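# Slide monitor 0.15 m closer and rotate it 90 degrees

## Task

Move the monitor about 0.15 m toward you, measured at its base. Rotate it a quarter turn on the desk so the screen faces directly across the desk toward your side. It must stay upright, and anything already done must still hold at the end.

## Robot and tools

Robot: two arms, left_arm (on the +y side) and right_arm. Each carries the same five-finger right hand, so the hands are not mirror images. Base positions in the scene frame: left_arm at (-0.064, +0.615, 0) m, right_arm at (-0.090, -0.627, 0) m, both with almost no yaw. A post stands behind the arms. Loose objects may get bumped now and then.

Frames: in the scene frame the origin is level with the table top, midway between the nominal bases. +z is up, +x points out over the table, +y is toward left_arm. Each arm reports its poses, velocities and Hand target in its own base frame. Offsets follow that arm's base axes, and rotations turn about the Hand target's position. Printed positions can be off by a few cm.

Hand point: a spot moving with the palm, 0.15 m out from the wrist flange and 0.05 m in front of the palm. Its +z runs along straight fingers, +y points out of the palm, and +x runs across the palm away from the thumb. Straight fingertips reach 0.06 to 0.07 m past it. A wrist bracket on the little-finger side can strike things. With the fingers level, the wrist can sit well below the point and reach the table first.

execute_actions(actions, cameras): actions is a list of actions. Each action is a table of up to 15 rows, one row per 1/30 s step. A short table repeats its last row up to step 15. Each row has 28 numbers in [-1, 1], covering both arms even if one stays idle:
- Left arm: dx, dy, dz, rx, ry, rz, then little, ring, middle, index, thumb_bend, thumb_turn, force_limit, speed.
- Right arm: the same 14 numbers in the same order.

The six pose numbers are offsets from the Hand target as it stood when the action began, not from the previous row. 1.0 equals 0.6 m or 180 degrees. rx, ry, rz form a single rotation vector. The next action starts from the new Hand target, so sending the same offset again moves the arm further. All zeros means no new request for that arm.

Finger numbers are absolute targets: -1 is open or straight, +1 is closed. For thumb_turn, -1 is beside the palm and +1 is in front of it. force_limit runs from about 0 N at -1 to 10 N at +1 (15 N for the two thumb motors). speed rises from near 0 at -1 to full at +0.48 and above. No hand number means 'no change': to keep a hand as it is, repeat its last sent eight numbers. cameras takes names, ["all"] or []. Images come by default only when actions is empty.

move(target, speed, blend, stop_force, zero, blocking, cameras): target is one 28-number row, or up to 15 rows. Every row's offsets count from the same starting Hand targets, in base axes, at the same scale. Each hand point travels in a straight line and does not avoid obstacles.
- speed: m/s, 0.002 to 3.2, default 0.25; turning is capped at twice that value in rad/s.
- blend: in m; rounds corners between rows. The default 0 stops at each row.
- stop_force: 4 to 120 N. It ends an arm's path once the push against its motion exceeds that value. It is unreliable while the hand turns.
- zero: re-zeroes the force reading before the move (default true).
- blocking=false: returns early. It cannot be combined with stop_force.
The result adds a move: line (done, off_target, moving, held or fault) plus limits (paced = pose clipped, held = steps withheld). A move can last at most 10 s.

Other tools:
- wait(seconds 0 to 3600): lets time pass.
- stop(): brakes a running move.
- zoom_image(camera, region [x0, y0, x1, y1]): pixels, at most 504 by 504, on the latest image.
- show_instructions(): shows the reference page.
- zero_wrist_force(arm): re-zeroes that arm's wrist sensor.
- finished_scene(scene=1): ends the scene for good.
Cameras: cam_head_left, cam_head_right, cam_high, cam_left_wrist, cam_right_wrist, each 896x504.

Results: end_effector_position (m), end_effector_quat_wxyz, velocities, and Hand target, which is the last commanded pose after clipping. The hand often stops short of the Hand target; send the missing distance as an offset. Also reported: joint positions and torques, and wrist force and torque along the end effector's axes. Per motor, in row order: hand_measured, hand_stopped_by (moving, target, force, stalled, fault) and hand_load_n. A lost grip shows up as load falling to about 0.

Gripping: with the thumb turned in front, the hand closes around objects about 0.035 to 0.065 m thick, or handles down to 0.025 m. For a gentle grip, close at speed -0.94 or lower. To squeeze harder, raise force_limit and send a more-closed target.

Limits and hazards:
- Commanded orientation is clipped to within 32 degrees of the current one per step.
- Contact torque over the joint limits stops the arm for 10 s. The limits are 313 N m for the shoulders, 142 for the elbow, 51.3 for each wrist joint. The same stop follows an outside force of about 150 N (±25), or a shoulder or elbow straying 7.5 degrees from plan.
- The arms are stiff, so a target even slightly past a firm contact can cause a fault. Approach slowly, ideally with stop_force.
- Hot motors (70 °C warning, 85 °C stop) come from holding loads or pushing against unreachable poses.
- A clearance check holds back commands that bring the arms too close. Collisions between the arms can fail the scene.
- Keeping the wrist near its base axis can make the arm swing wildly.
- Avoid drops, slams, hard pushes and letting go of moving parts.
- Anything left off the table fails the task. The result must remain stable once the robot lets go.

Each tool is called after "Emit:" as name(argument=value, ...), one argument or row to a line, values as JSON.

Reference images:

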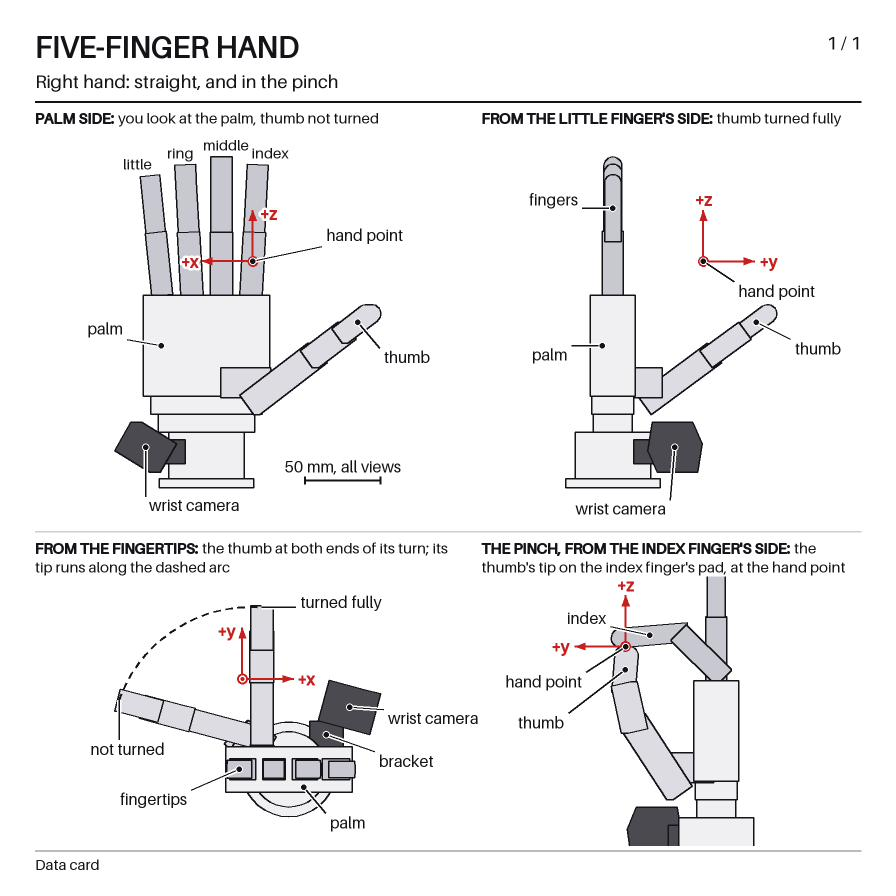

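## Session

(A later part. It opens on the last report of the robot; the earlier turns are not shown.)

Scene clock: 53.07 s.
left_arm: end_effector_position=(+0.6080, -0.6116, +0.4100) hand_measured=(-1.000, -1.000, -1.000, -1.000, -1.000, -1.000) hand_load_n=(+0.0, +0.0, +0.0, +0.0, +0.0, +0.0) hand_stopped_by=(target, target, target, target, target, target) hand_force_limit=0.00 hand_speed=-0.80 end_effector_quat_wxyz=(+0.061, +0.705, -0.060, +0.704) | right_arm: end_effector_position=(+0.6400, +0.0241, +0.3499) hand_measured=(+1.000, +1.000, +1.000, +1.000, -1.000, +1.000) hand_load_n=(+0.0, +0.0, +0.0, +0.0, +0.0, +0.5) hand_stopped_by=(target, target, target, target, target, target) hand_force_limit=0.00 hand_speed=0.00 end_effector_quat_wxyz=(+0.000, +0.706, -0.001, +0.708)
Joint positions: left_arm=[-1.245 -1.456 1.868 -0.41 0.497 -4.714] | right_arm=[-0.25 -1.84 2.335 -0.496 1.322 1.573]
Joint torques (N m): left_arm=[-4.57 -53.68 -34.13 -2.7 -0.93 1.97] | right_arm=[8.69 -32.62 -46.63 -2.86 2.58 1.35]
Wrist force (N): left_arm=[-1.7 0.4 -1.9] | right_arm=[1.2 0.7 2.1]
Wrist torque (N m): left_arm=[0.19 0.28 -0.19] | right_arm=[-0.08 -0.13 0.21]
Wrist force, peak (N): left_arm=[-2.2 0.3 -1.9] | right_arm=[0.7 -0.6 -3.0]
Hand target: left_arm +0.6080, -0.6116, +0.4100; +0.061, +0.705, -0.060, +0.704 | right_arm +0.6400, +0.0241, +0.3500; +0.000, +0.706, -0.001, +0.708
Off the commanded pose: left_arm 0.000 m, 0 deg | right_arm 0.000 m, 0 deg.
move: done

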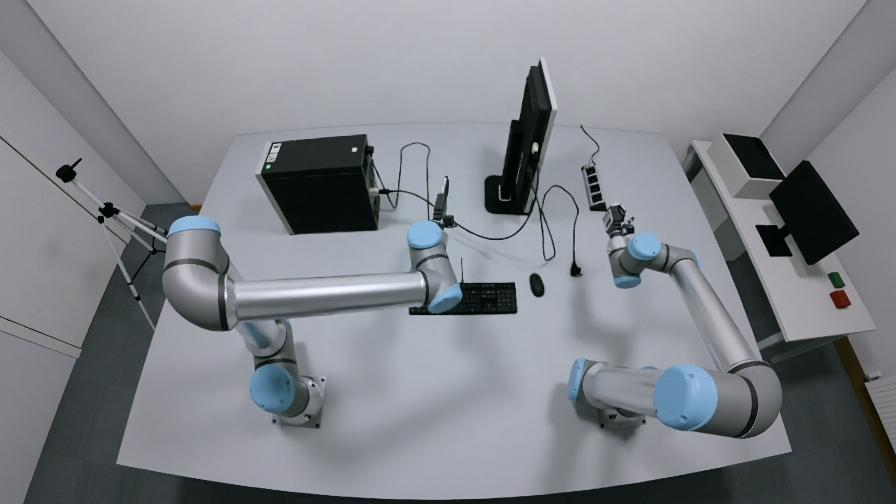

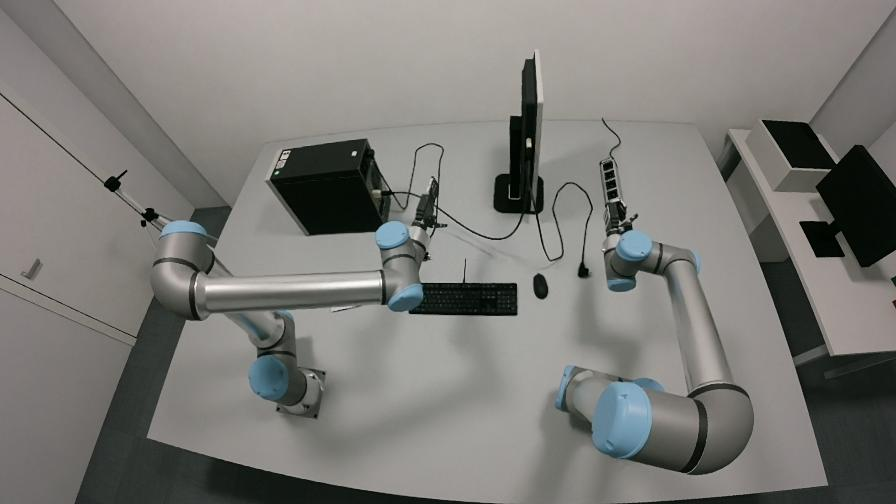

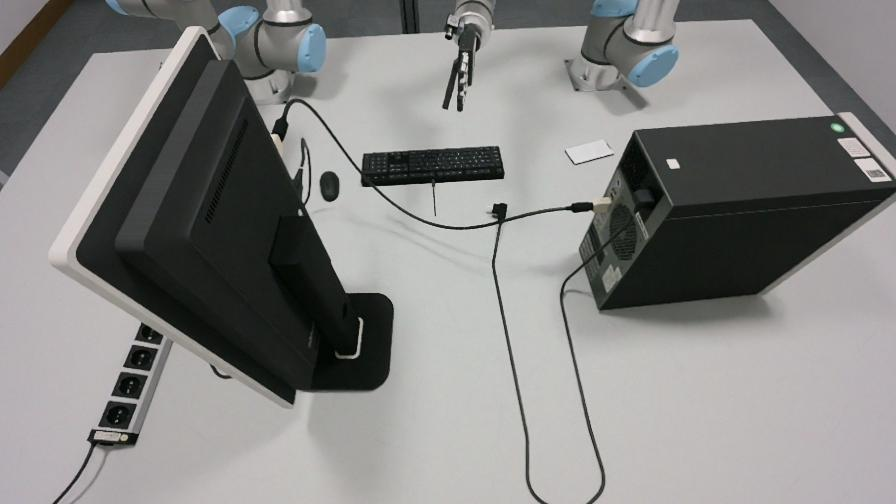

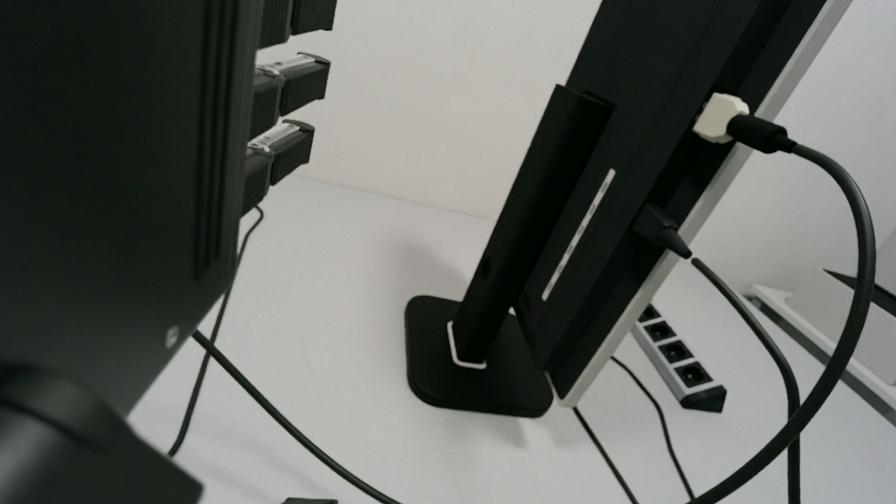

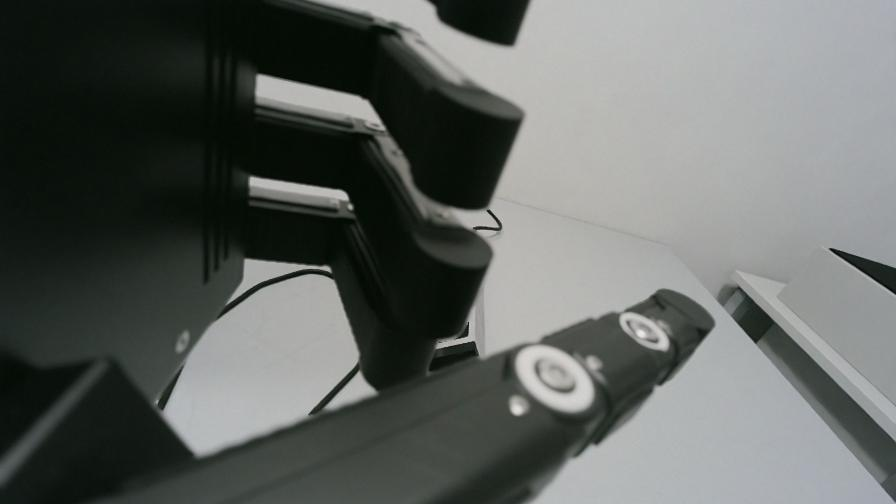

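Emit:
move(
  target=[
    [0,0,0,0,0,0,-1,-1,-1,-1,-1,-1,0,-0.8,0.3,0.1,-0.1,0.0654,0.4968,0.0654,1,1,1,1,-1,1,0,0],
    [0,0,0,0,0,0,-1,-1,-1,-1,-1,-1,0,-0.8,0.46,0.20,-0.333,0.0654,0.4968,0.0654,1,1,1,1,-1,1,0,0],
  ],
  speed=0.25,
  blend=0.03,
  cameras=["all"],
)

Scene clock: 60.37 s.
left_arm: end_effector_position=(+0.6080, -0.6116, +0.4100) hand_measured=(-1.000, -1.000, -1.000, -1.000, -1.000, -1.000) hand_load_n=(+0.0, +0.0, +0.0, +0.0, +0.0, +0.0) hand_stopped_by=(target, target, target, target, target, target) hand_force_limit=0.00 hand_speed=-0.80 end_effector_quat_wxyz=(+0.061, +0.705, -0.060, +0.704) | right_arm: end_effector_position=(+0.9159, +0.1442, +0.1503) hand_measured=(+1.000, +1.000, +1.000, +1.000, -1.000, +1.000) hand_load_n=(+0.0, +0.0, +0.0, +0.0, +0.0, +0.0) hand_stopped_by=(target, target, target, target, target, target) hand_force_limit=0.00 hand_speed=0.00 end_effector_quat_wxyz=(-0.130, +0.992, -0.001, +0.001)
Joint positions: left_arm=[-1.245 -1.456 1.868 -0.41 0.497 -4.714] | right_arm=[-0.043 -0.619 0.818 1.381 1.31 1.528]
Joint torques (N m): left_arm=[-3.04 -52.87 -35.17 -1.4 1.18 1.16] | right_arm=[-15.22 -91.74 -39.46 1.31 1.49 -1.85]
Wrist force (N): left_arm=[-1.6 0.6 -2.0] | right_arm=[-0.3 -0.2 -0.4]
Wrist torque (N m): left_arm=[0.23 0.27 -0.18] | right_arm=[0.00 0.05 -0.13]
Wrist force, peak (N): left_arm=[-2.1 0.3 -2.0] | right_arm=[1.7 0.9 2.3]
Hand target: left_arm +0.6080, -0.6116, +0.4100; +0.061, +0.705, -0.060, +0.704 | right_arm +0.9160, +0.1441, +0.1502; -0.130, +0.992, -0.001, +0.001
Off the commanded pose: left_arm 0.000 m, 0 deg | right_arm 0.000 m, 0 deg.
move: done

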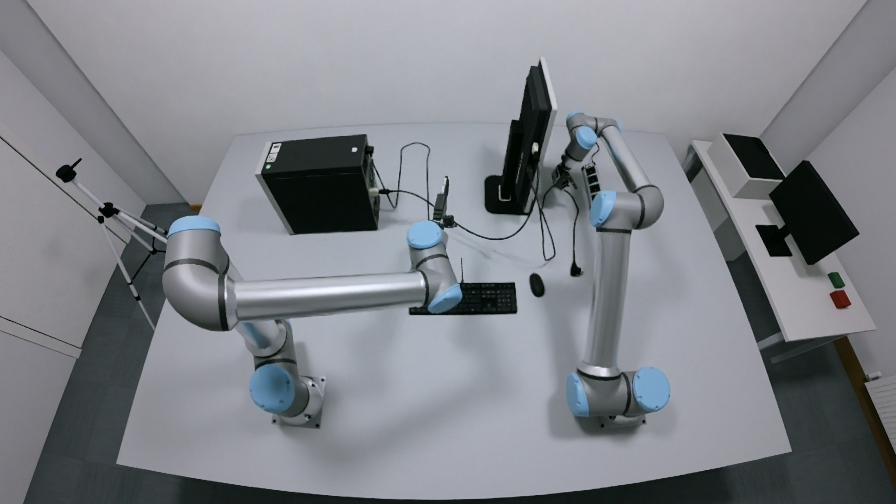

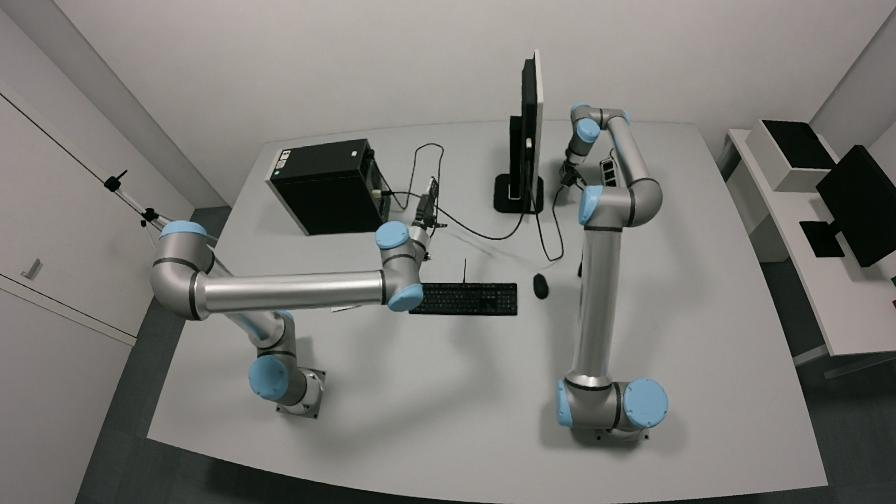

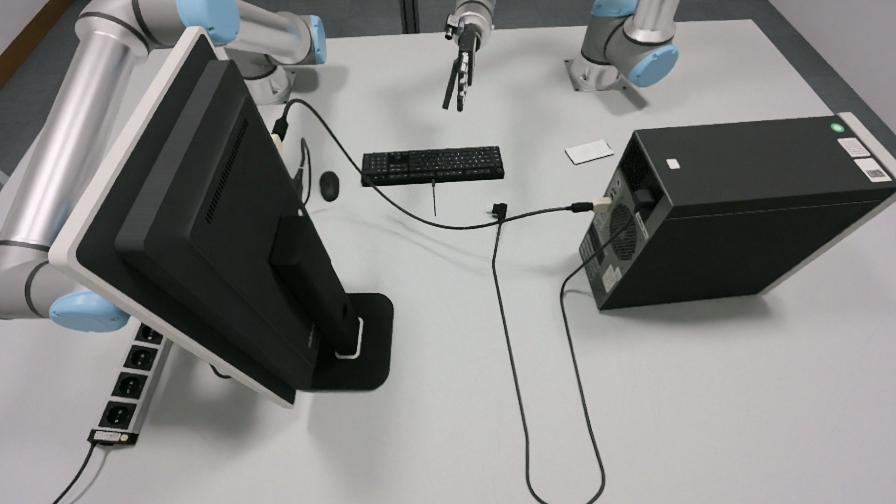

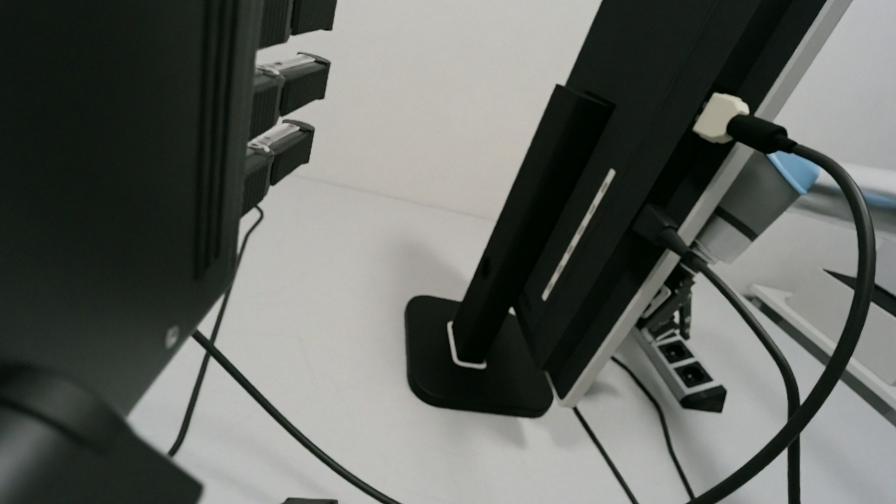

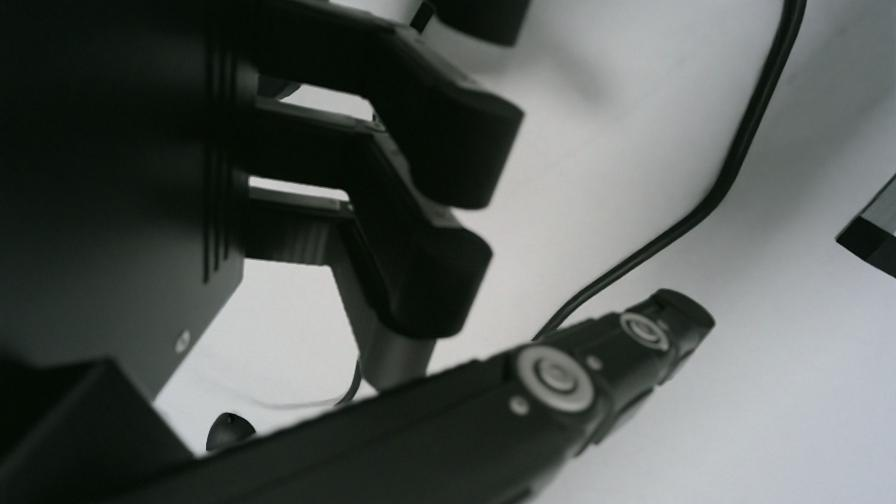

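Emit:
zoom_image(
  camera="cam_head_left",
  region=[470, 100, 650, 260],
)

Emit:
zoom_image(
  camera="cam_left_wrist",
  region=[540, 130, 860, 430],
)

Scaled by 2.800.

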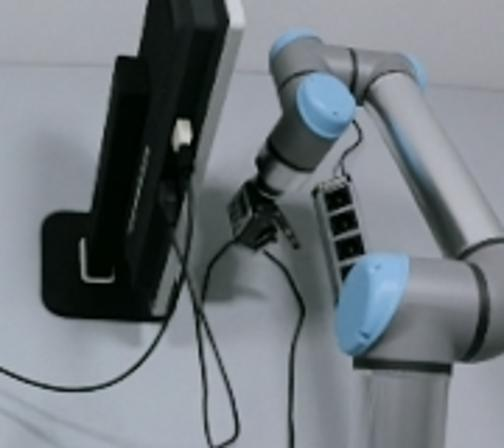

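Scaled by 1.575.

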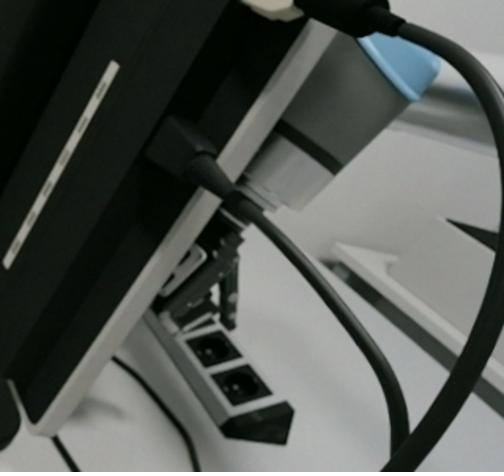

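Emit:
move(
  target=[0,0,0,0,0,0,-1,-1,-1,-1,-1,-1,0,-0.8,-0.05,0.0,-0.1167,0,0,0,1,1,1,1,-1,1,0,0],
  speed=0.1,
)

Emit:
zero_wrist_force(
  arm="right_arm",
)

Emit:
move(
  target=[0,0,0,0,0,0,-1,-1,-1,-1,-1,-1,0,-0.8,0,0.3,0,0,0,0,1,1,1,1,-1,1,0,0],
  speed=0.03,
  stop_force=6,
  cameras=["all"],
)

Scene clock: 62.60 s.
left_arm: end_effector_position=(+0.6080, -0.6116, +0.4100) hand_measured=(-1.000, -1.000, -1.000, -1.000, -1.000, -1.000) hand_load_n=(+0.0, +0.0, +0.0, +0.0, +0.0, +0.0) hand_stopped_by=(target, target, target, target, target, target) hand_force_limit=0.00 hand_speed=-0.80 end_effector_quat_wxyz=(+0.061, +0.705, -0.060, +0.704) | right_arm: end_effector_position=(+0.8860, +0.1441, +0.0803) hand_measured=(+1.000, +1.000, +1.000, +1.000, -1.000, +1.000) hand_load_n=(+0.5, +0.0, +0.5, +0.0, +0.0, +0.0) hand_stopped_by=(target, target, target, target, target, target) hand_force_limit=0.00 hand_speed=0.00 end_effector_quat_wxyz=(-0.130, +0.992, -0.001, +0.001)
Joint positions: left_arm=[-1.245 -1.456 1.868 -0.41 0.497 -4.714] | right_arm=[-0.045 -0.64 0.986 1.234 1.31 1.527]
Joint torques (N m): left_arm=[-1.66 -53.72 -35.22 -1.08 0.98 0.92] | right_arm=[-11.78 -103 -39.92 4.65 -0.66 -1.02]
Wrist force (N): left_arm=[-1.7 0.3 -1.4] | right_arm=[-0.5 -0.1 -0.1]
Wrist torque (N m): left_arm=[0.16 0.28 -0.20] | right_arm=[-0.01 0.07 -0.05]
Wrist force, peak (N): left_arm=[-2.3 0.1 -1.8] | right_arm=[0.2 -0.7 -1.3]
Hand target: left_arm +0.6080, -0.6116, +0.4100; +0.061, +0.705, -0.060, +0.704 | right_arm +0.8860, +0.1441, +0.0802; -0.130, +0.992, -0.001, +0.001
Off the commanded pose: left_arm 0.000 m, 0 deg | right_arm 0.000 m, 0 deg.
move: done

Wrist force sensor zeroed.

Scene clock: 67.53 s.
left_arm: end_effector_position=(+0.6080, -0.6116, +0.4100) hand_measured=(-1.000, -1.000, -1.000, -1.000, -1.000, -1.000) hand_load_n=(+0.0, +0.0, +0.0, +0.0, +0.0, +0.0) hand_stopped_by=(target, target, target, target, target, target) hand_force_limit=0.00 hand_speed=-0.80 end_effector_quat_wxyz=(+0.061, +0.705, -0.060, +0.704) | right_arm: end_effector_position=(+0.8860, +0.2496, +0.0802) hand_measured=(+1.000, +1.000, +1.000, +1.000, -1.000, +1.000) hand_load_n=(+0.0, +0.0, +0.0, +0.0, +0.0, +0.0) hand_stopped_by=(target, target, target, target, target, target) hand_force_limit=0.00 hand_speed=0.00 end_effector_quat_wxyz=(-0.130, +0.992, -0.001, +0.001)
Joint positions: left_arm=[-1.245 -1.456 1.868 -0.41 0.497 -4.714] | right_arm=[0.07 -0.602 0.905 1.246 1.311 1.645]
Joint torques (N m): left_arm=[-0.03 -54.17 -36.45 -1.04 1.16 0.06] | right_arm=[-10.84 -114.55 -27.79 1.5 -0.65 0.78]
Wrist force (N, zeroed by zero_wrist_force on right_arm): left_arm=[-1.7 -0.1 -1.4] | right_arm=[1.1 5.1 -1.1]
Wrist torque (N m, zeroed by zero_wrist_force on right_arm): left_arm=[0.09 0.28 -0.21] | right_arm=[0.17 0.00 0.43]
Wrist force, peak (N, zeroed by zero_wrist_force on right_arm): left_arm=[-2.0 0.5 -2.0] | right_arm=[-3.4 25.4 -16.2]
Hand target: left_arm +0.6080, -0.6116, +0.4100; +0.061, +0.705, -0.060, +0.704 | right_arm +0.8860, +0.2496, +0.0802; -0.130, +0.992, -0.001, +0.001 (not the last commanded pose)
Off the commanded pose: left_arm 0.000 m, 0 deg | right_arm 0.074 m, 0 deg.
move: contact (right_arm)

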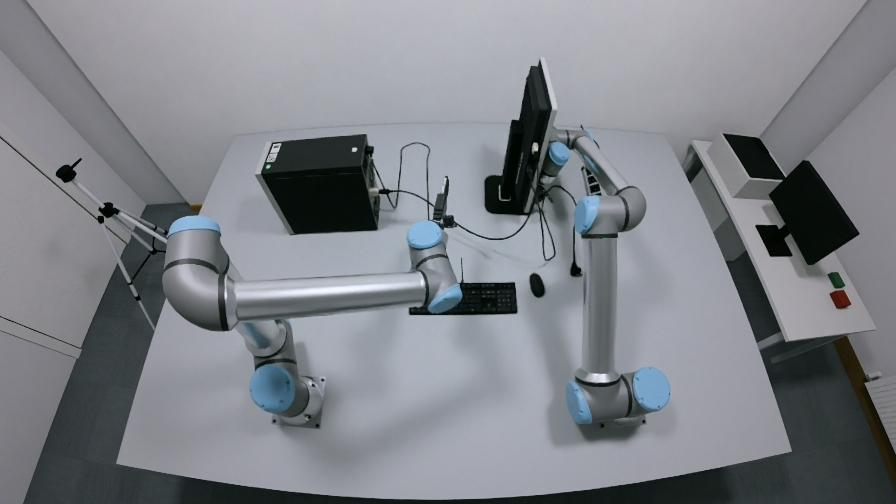

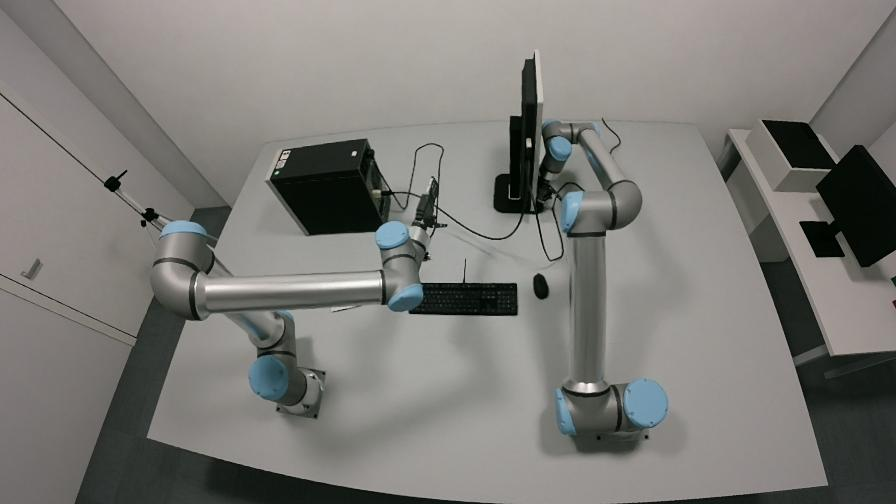

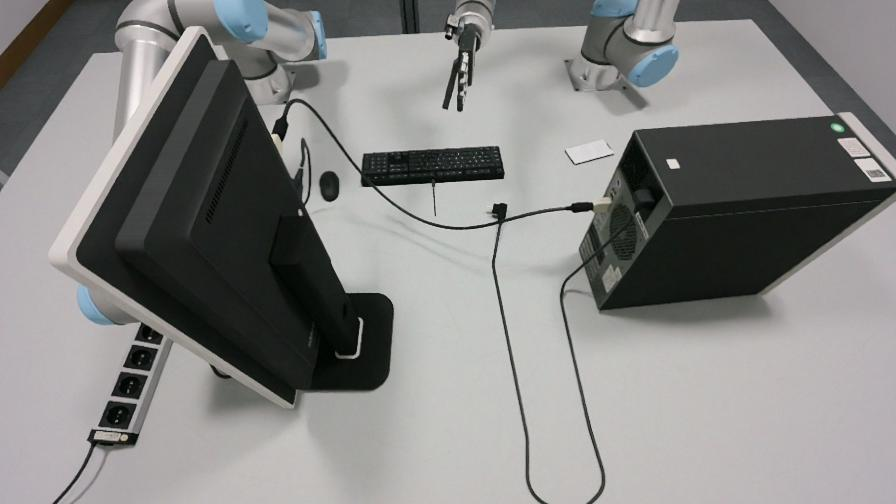

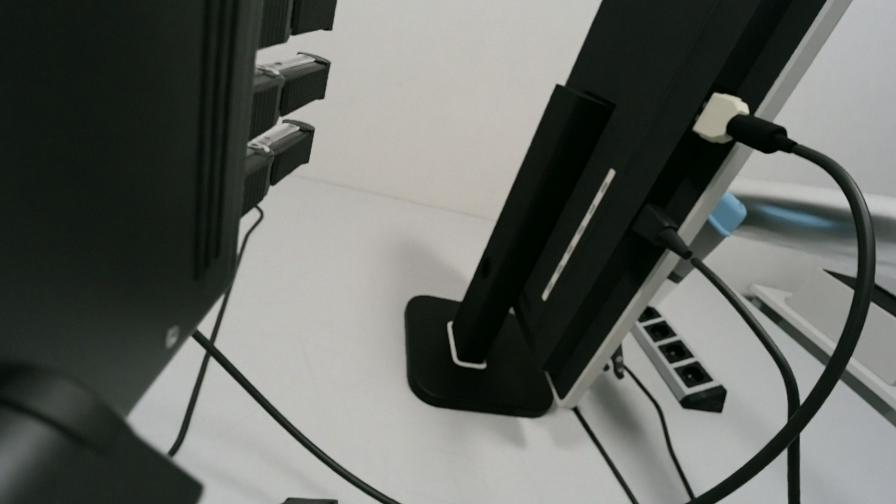

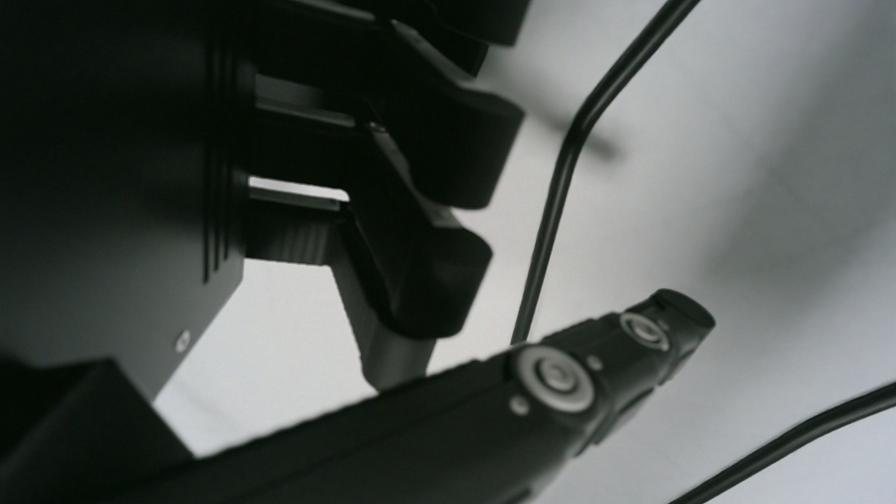

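Emit:
zoom_image(
  camera="cam_head_right",
  region=[480, 100, 620, 260],
)

Emit:
zoom_image(
  camera="cam_left_wrist",
  region=[520, 230, 780, 430],
)

Scaled by 3.150.

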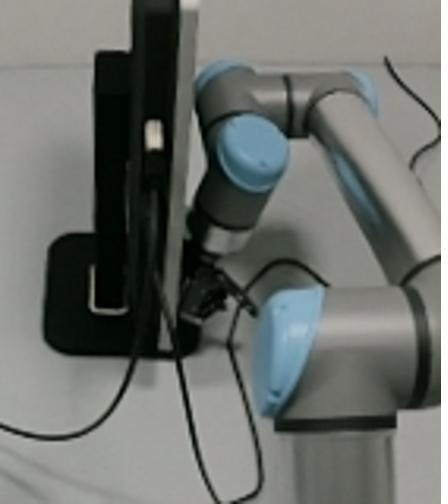

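Scaled by 1.938.

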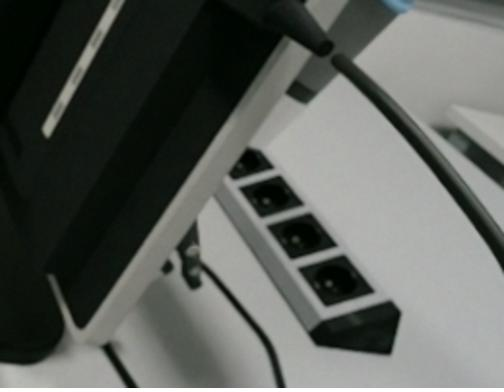

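Emit:
move(
  target=[
    [0,0,0,0,0,0,-1,-1,-1,-1,-1,-1,0,-0.8,0,-0.03,0,0,0,-0.111,1,1,1,1,-1,1,0,0],
  ],
  speed=0.1,
)

Emit:
zero_wrist_force(
  arm="right_arm",
)

Emit:
move(
  target=[0,0,0,0,0,0,-1,-1,-1,-1,-1,-1,0,-0.8,0,0.08,0,0,0,0,1,1,1,1,-1,1,0,0],
  speed=0.03,
  cameras=["cam_head_left","cam_head_right","cam_high","cam_left_wrist"],
)

Scene clock: 71.20 s.
left_arm: end_effector_position=(+0.6080, -0.6116, +0.4100) hand_measured=(-1.000, -1.000, -1.000, -1.000, -1.000, -1.000) hand_load_n=(+0.0, +0.0, +0.0, +0.0, +0.0, +0.0) hand_stopped_by=(target, target, target, target, target, target) hand_force_limit=0.00 hand_speed=-0.80 end_effector_quat_wxyz=(+0.061, +0.705, -0.060, +0.704) | right_arm: end_effector_position=(+0.8860, +0.2315, +0.0802) hand_measured=(+1.000, +1.000, +1.000, +1.000, -1.000, +1.000) hand_load_n=(+0.5, +0.0, +0.0, +0.0, +0.0, +0.0) hand_stopped_by=(target, target, target, target, target, target) hand_force_limit=0.00 hand_speed=0.00 end_effector_quat_wxyz=(-0.128, +0.976, -0.173, +0.024) end_effector_velocity=(+0.001, +0.000, +0.000) end_effector_angular_velocity=(+0.000, -0.002, +0.004)
Joint positions: left_arm=[-1.245 -1.456 1.868 -0.41 0.497 -4.714] | right_arm=[0.04 -0.633 0.947 1.153 1.331 1.974]
Joint velocities: left_arm=[within noise] | right_arm=[0 0 0 0 0 -0.005]
Joint torques (N m): left_arm=[-0.45 -53.11 -36.22 -1.05 1.15 -0.26] | right_arm=[9.33 -93.59 -41.24 5.66 -0.54 -1.51]
Wrist force (N, zeroed by zero_wrist_force on right_arm): left_arm=[-1.4 0.3 -1.7] | right_arm=[0.4 -0.1 -0.3]
Wrist torque (N m, zeroed by zero_wrist_force on right_arm): left_arm=[0.17 0.23 -0.18] | right_arm=[0.00 -0.05 0.02]
Wrist force, peak (N, zeroed by zero_wrist_force on right_arm): left_arm=[-2.2 0.5 -1.7] | right_arm=[1.2 5.1 -1.4]
Hand target: left_arm +0.6080, -0.6116, +0.4100; +0.061, +0.705, -0.060, +0.704 | right_arm +0.8860, +0.2316, +0.0802; -0.128, +0.976, -0.173, +0.024
Off the commanded pose: left_arm 0.000 m, 0 deg | right_arm 0.000 m, 0 deg.
move: done

Wrist force sensor zeroed.

Scene clock: 73.07 s.
left_arm: end_effector_position=(+0.6080, -0.6116, +0.4100) hand_measured=(-1.000, -1.000, -1.000, -1.000, -1.000, -1.000) hand_load_n=(+0.0, +0.0, +0.0, -0.5, +0.0, +0.0) hand_stopped_by=(target, target, target, target, target, target) hand_force_limit=0.00 hand_speed=-0.80 end_effector_quat_wxyz=(+0.061, +0.705, -0.060, +0.704) | right_arm: end_effector_position=(+0.8861, +0.2798, +0.0803) hand_measured=(+1.000, +1.000, +1.000, +1.000, -1.000, +1.000) hand_load_n=(+0.0, +0.5, +0.0, +0.0, +0.0, +0.0) hand_stopped_by=(target, target, target, target, target, target) hand_force_limit=0.00 hand_speed=0.00 end_effector_quat_wxyz=(-0.128, +0.976, -0.173, +0.024)
Joint positions: left_arm=[-1.245 -1.456 1.868 -0.41 0.497 -4.714] | right_arm=[0.092 -0.61 0.9 1.164 1.337 2.027]
Joint torques (N m): left_arm=[0.54 -52.08 -36.6 -1.1 1.26 -0.5] | right_arm=[17.15 -85.4 -26.68 1.33 -3.17 -1.01]
Wrist force (N, zeroed by zero_wrist_force on right_arm): left_arm=[-1.7 0.4 -1.8] | right_arm=[0.3 23.5 -14.7]
Wrist torque (N m, zeroed by zero_wrist_force on right_arm): left_arm=[0.19 0.29 -0.20] | right_arm=[1.58 -0.13 -0.36]
Wrist force, peak (N, zeroed by zero_wrist_force on right_arm): left_arm=[-2.1 0.0 -1.9] | right_arm=[2.7 28.4 -12.6]
Hand target: left_arm +0.6080, -0.6116, +0.4100; +0.061, +0.705, -0.060, +0.704 | right_arm +0.8860, +0.2796, +0.0802; -0.128, +0.976, -0.173, +0.024
Off the commanded pose: left_arm 0.000 m, 0 deg | right_arm 0.000 m, 0 deg.
move: done

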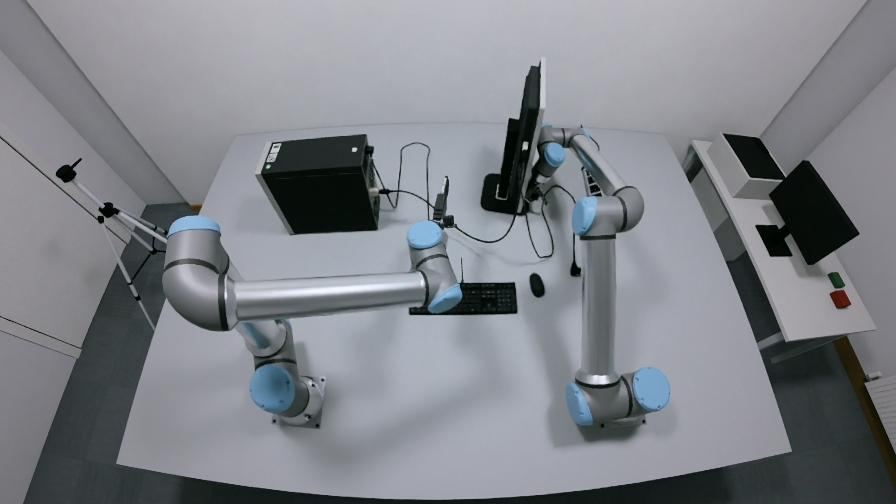

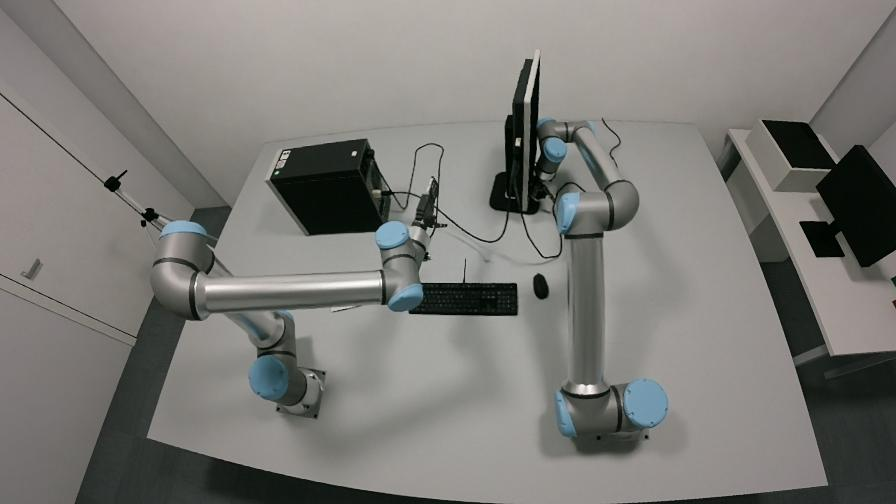

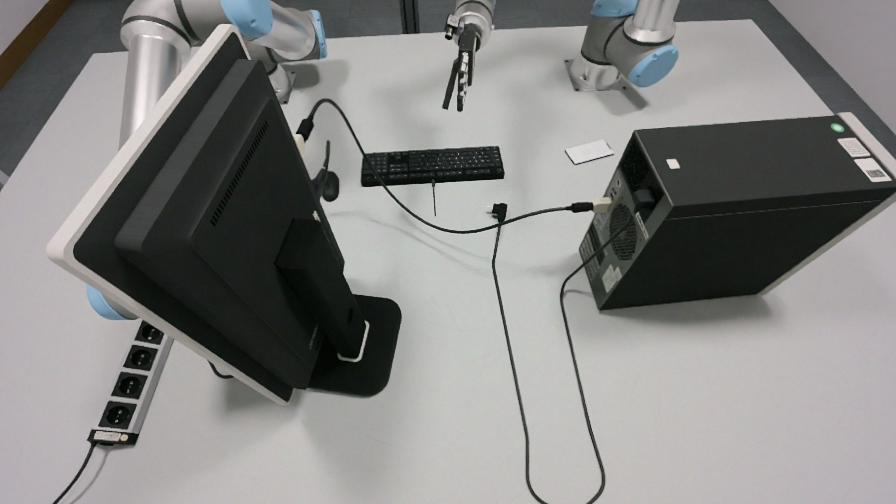

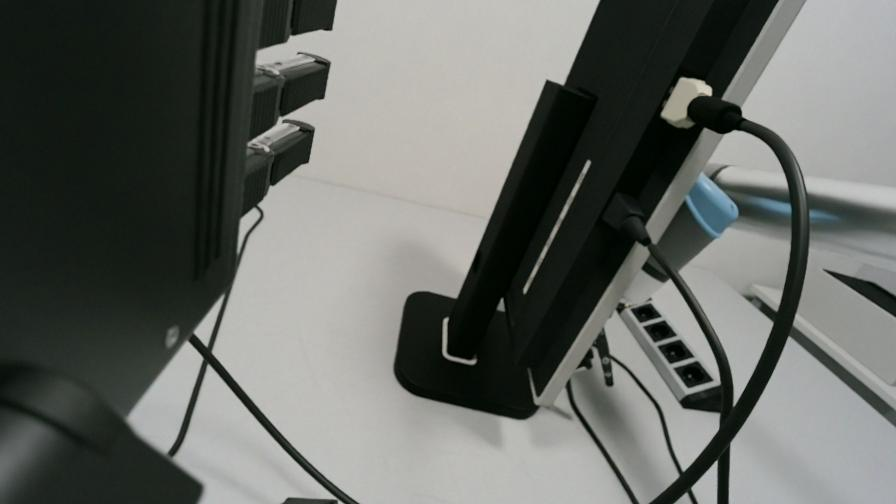

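Emit:
move(
  target=[
    [0,0,0,0,0,0,-1,-1,-1,-1,-1,-1,0,-0.8,-0.034,0.0775,0,0,0,-0.083,1,1,1,1,-1,1,0,0],
    [0,0,0,0,0,0,-1,-1,-1,-1,-1,-1,0,-0.8,-0.047,0.152,0,0,0,-0.158,1,1,1,1,-1,1,0,0],
    [0,0,0,0,0,0,-1,-1,-1,-1,-1,-1,0,-0.8,-0.035,0.256,0,0,0,-0.236,1,1,1,1,-1,1,0,0],
  ],
  speed=0.07,
  blend=[0.01,0.01,0],
  cameras=["cam_head_left","cam_head_right","cam_high","cam_left_wrist"],
)

Scene clock: 81.60 s.
left_arm: end_effector_position=(+0.6080, -0.6116, +0.4100) hand_measured=(-1.000, -1.000, -1.000, -1.000, -1.000, -1.000) hand_load_n=(+0.5, +0.0, +0.0, +0.0, +0.0, +0.0) hand_stopped_by=(target, target, target, target, target, target) hand_force_limit=0.00 hand_speed=-0.80 end_effector_quat_wxyz=(+0.061, +0.705, -0.060, +0.704) | right_arm: end_effector_position=(+0.8650, +0.4333, +0.0802) hand_measured=(+1.000, +1.000, +1.000, +1.000, -1.000, +1.000) hand_load_n=(+0.0, +0.0, +0.0, +0.0, +0.0, +0.0) hand_stopped_by=(target, target, target, target, target, target) hand_force_limit=0.00 hand_speed=0.00 end_effector_quat_wxyz=(-0.110, +0.847, -0.515, +0.068)
Joint positions: left_arm=[-1.245 -1.456 1.868 -0.41 0.497 -4.714] | right_arm=[0.25 -0.603 0.858 1.062 1.514 2.919]
Joint torques (N m): left_arm=[3.03 -51.56 -37.36 -0.98 1.02 -1.62] | right_arm=[10.4 -115.11 -28.72 1.72 -1.87 -1.82]
Wrist force (N, zeroed by zero_wrist_force on right_arm): left_arm=[-1.6 0.2 -1.5] | right_arm=[-0.2 0.1 0.2]
Wrist torque (N m, zeroed by zero_wrist_force on right_arm): left_arm=[0.15 0.26 -0.19] | right_arm=[0.03 0.02 -0.02]
Wrist force, peak (N, zeroed by zero_wrist_force on right_arm): left_arm=[-2.3 0.3 -1.8] | right_arm=[-1.1 31.8 -18.1]
Hand target: left_arm +0.6080, -0.6116, +0.4100; +0.061, +0.705, -0.060, +0.704 | right_arm +0.8650, +0.4332, +0.0802; -0.110, +0.847, -0.515, +0.068
Off the commanded pose: left_arm 0.000 m, 0 deg | right_arm 0.000 m, 0 deg.
move: done

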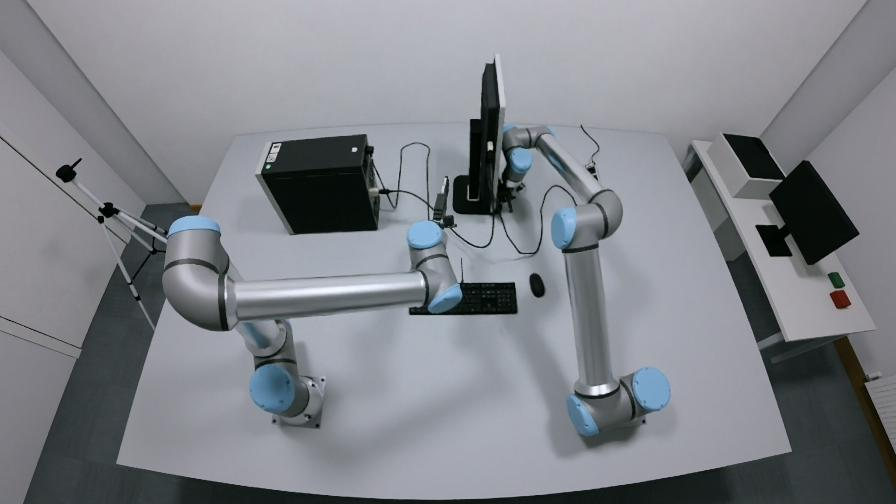

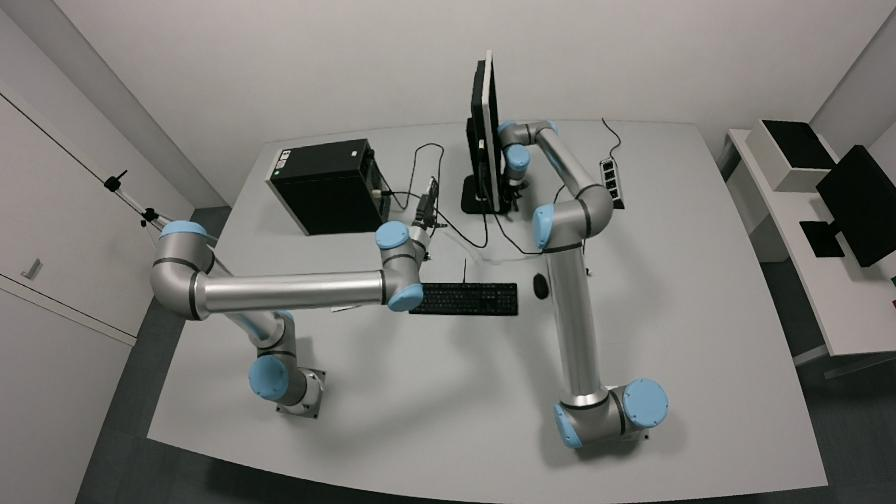

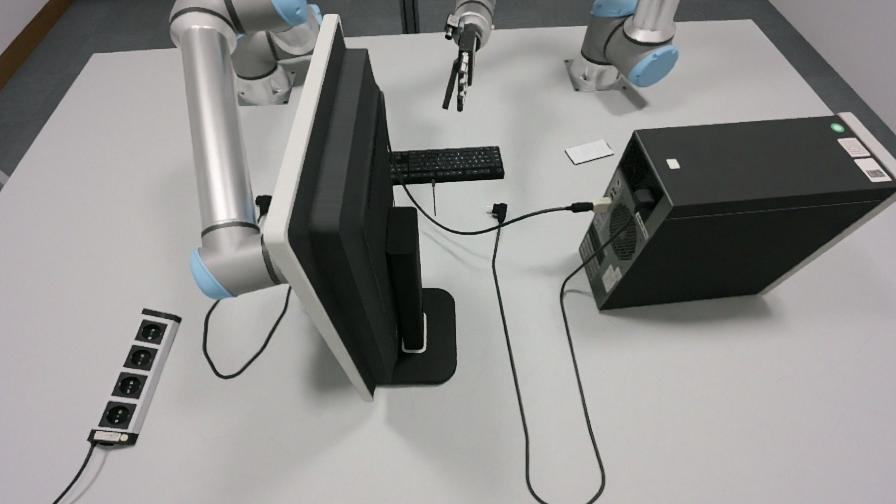

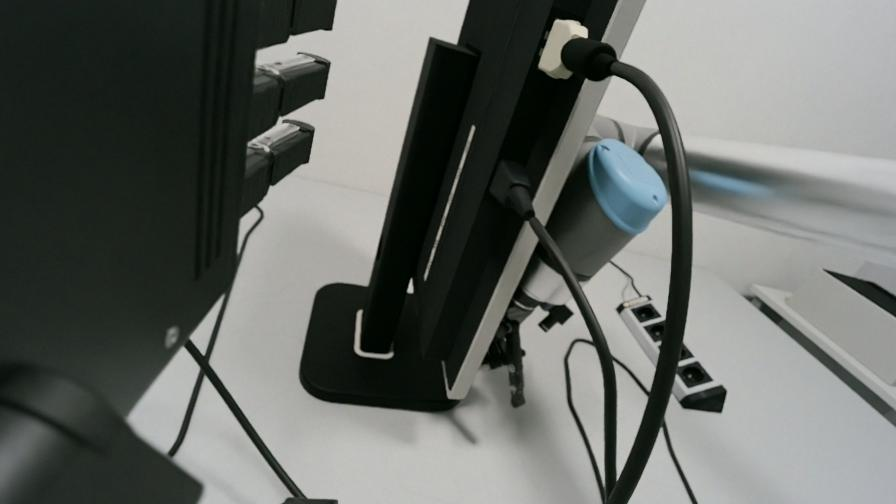

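Emit:
move(
  target=[
    [0,0,0,0,0,0,-1,-1,-1,-1,-1,-1,0,-0.8,-0.2,-0.1,0.05,0,0,0,1,1,1,1,-1,1,0,0],
    [0,0,0,0,0,0,-1,-1,-1,-1,-1,-1,0,-0.8,-0.2955,-0.565,0.533,-0.320,-0.399,0.2073,1,1,1,1,-1,1,0,0],
  ],
  speed=[0.1,0.35],
  blend=[0.02,0],
  cameras=["cam_head_left","cam_high","cam_left_wrist"],
)

Scene clock: 95.10 s.
left_arm: end_effector_position=(+0.6080, -0.6116, +0.4100) hand_measured=(-1.000, -1.000, -1.000, -1.000, -1.000, -1.000) hand_load_n=(+0.0, +0.0, +0.0, +0.0, +0.0, +0.0) hand_stopped_by=(target, target, target, target, target, target) hand_force_limit=0.00 hand_speed=-0.80 end_effector_quat_wxyz=(+0.061, +0.705, -0.060, +0.704) | right_arm: end_effector_position=(+0.6877, +0.0942, +0.4000) hand_measured=(+1.000, +1.000, +1.000, +1.000, -1.000, +1.000) hand_load_n=(+0.0, +0.0, +0.0, +0.0, +0.0, +0.0) hand_stopped_by=(target, target, target, target, target, target) hand_force_limit=0.00 hand_speed=0.00 end_effector_quat_wxyz=(+0.000, +0.707, +0.001, +0.707)
Joint positions: left_arm=[-1.245 -1.456 1.868 -0.41 0.497 -4.714] | right_arm=[-0.048 -1.75 2.17 -0.42 1.522 1.57]
Joint torques (N m): left_arm=[4.1 -51.5 -37.68 -1.08 1.16 -2.09] | right_arm=[-5.4 -24.93 -40.31 -4.43 -0.45 -0.72]
Wrist force (N, zeroed by zero_wrist_force on right_arm): left_arm=[-1.6 0.6 -1.6] | right_arm=[1.5 0.7 2.4]
Wrist torque (N m, zeroed by zero_wrist_force on right_arm): left_arm=[0.20 0.27 -0.19] | right_arm=[-0.06 -0.20 0.09]
Wrist force, peak (N, zeroed by zero_wrist_force on right_arm): left_arm=[-1.9 0.6 -1.9] | right_arm=[2.0 1.8 2.0]
Hand target: left_arm +0.6080, -0.6116, +0.4100; +0.061, +0.705, -0.060, +0.704 | right_arm +0.6877, +0.0942, +0.4000; +0.000, +0.707, +0.001, +0.707
Off the commanded pose: left_arm 0.000 m, 0 deg | right_arm 0.000 m, 0 deg.
move: done

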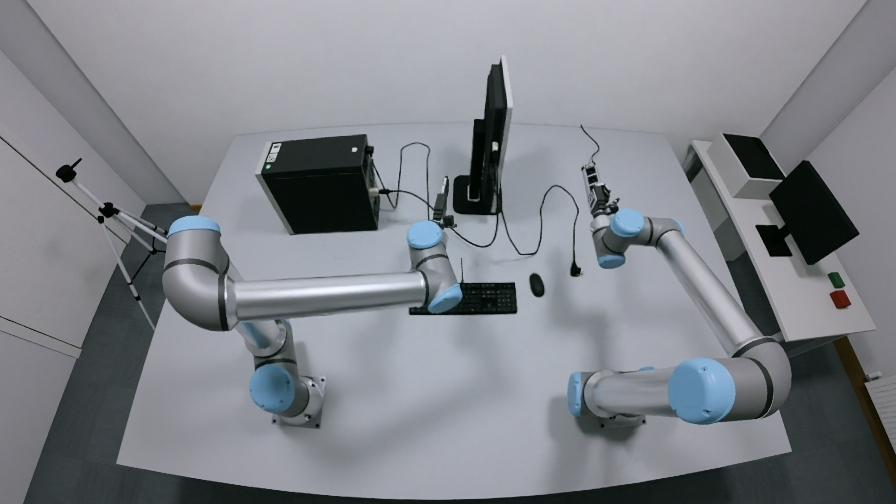

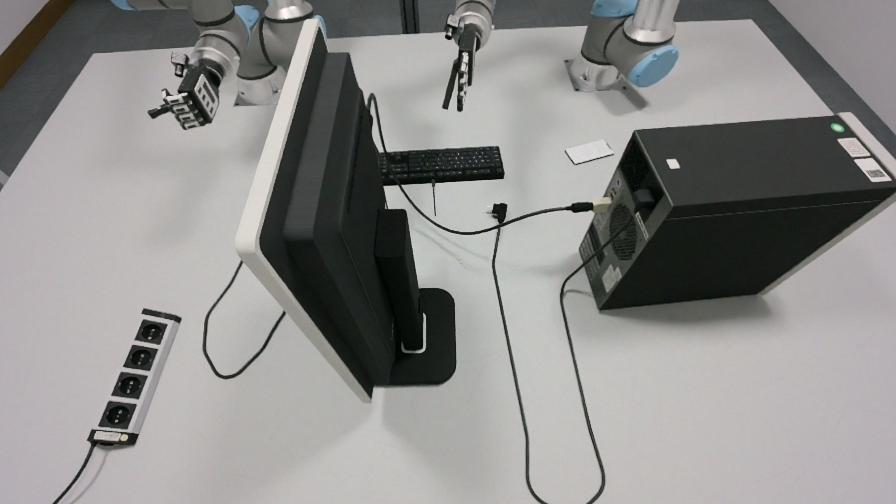

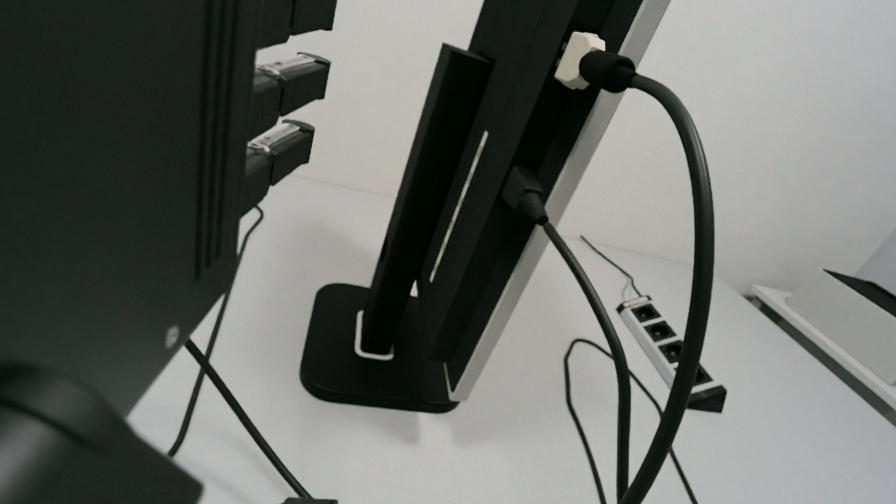

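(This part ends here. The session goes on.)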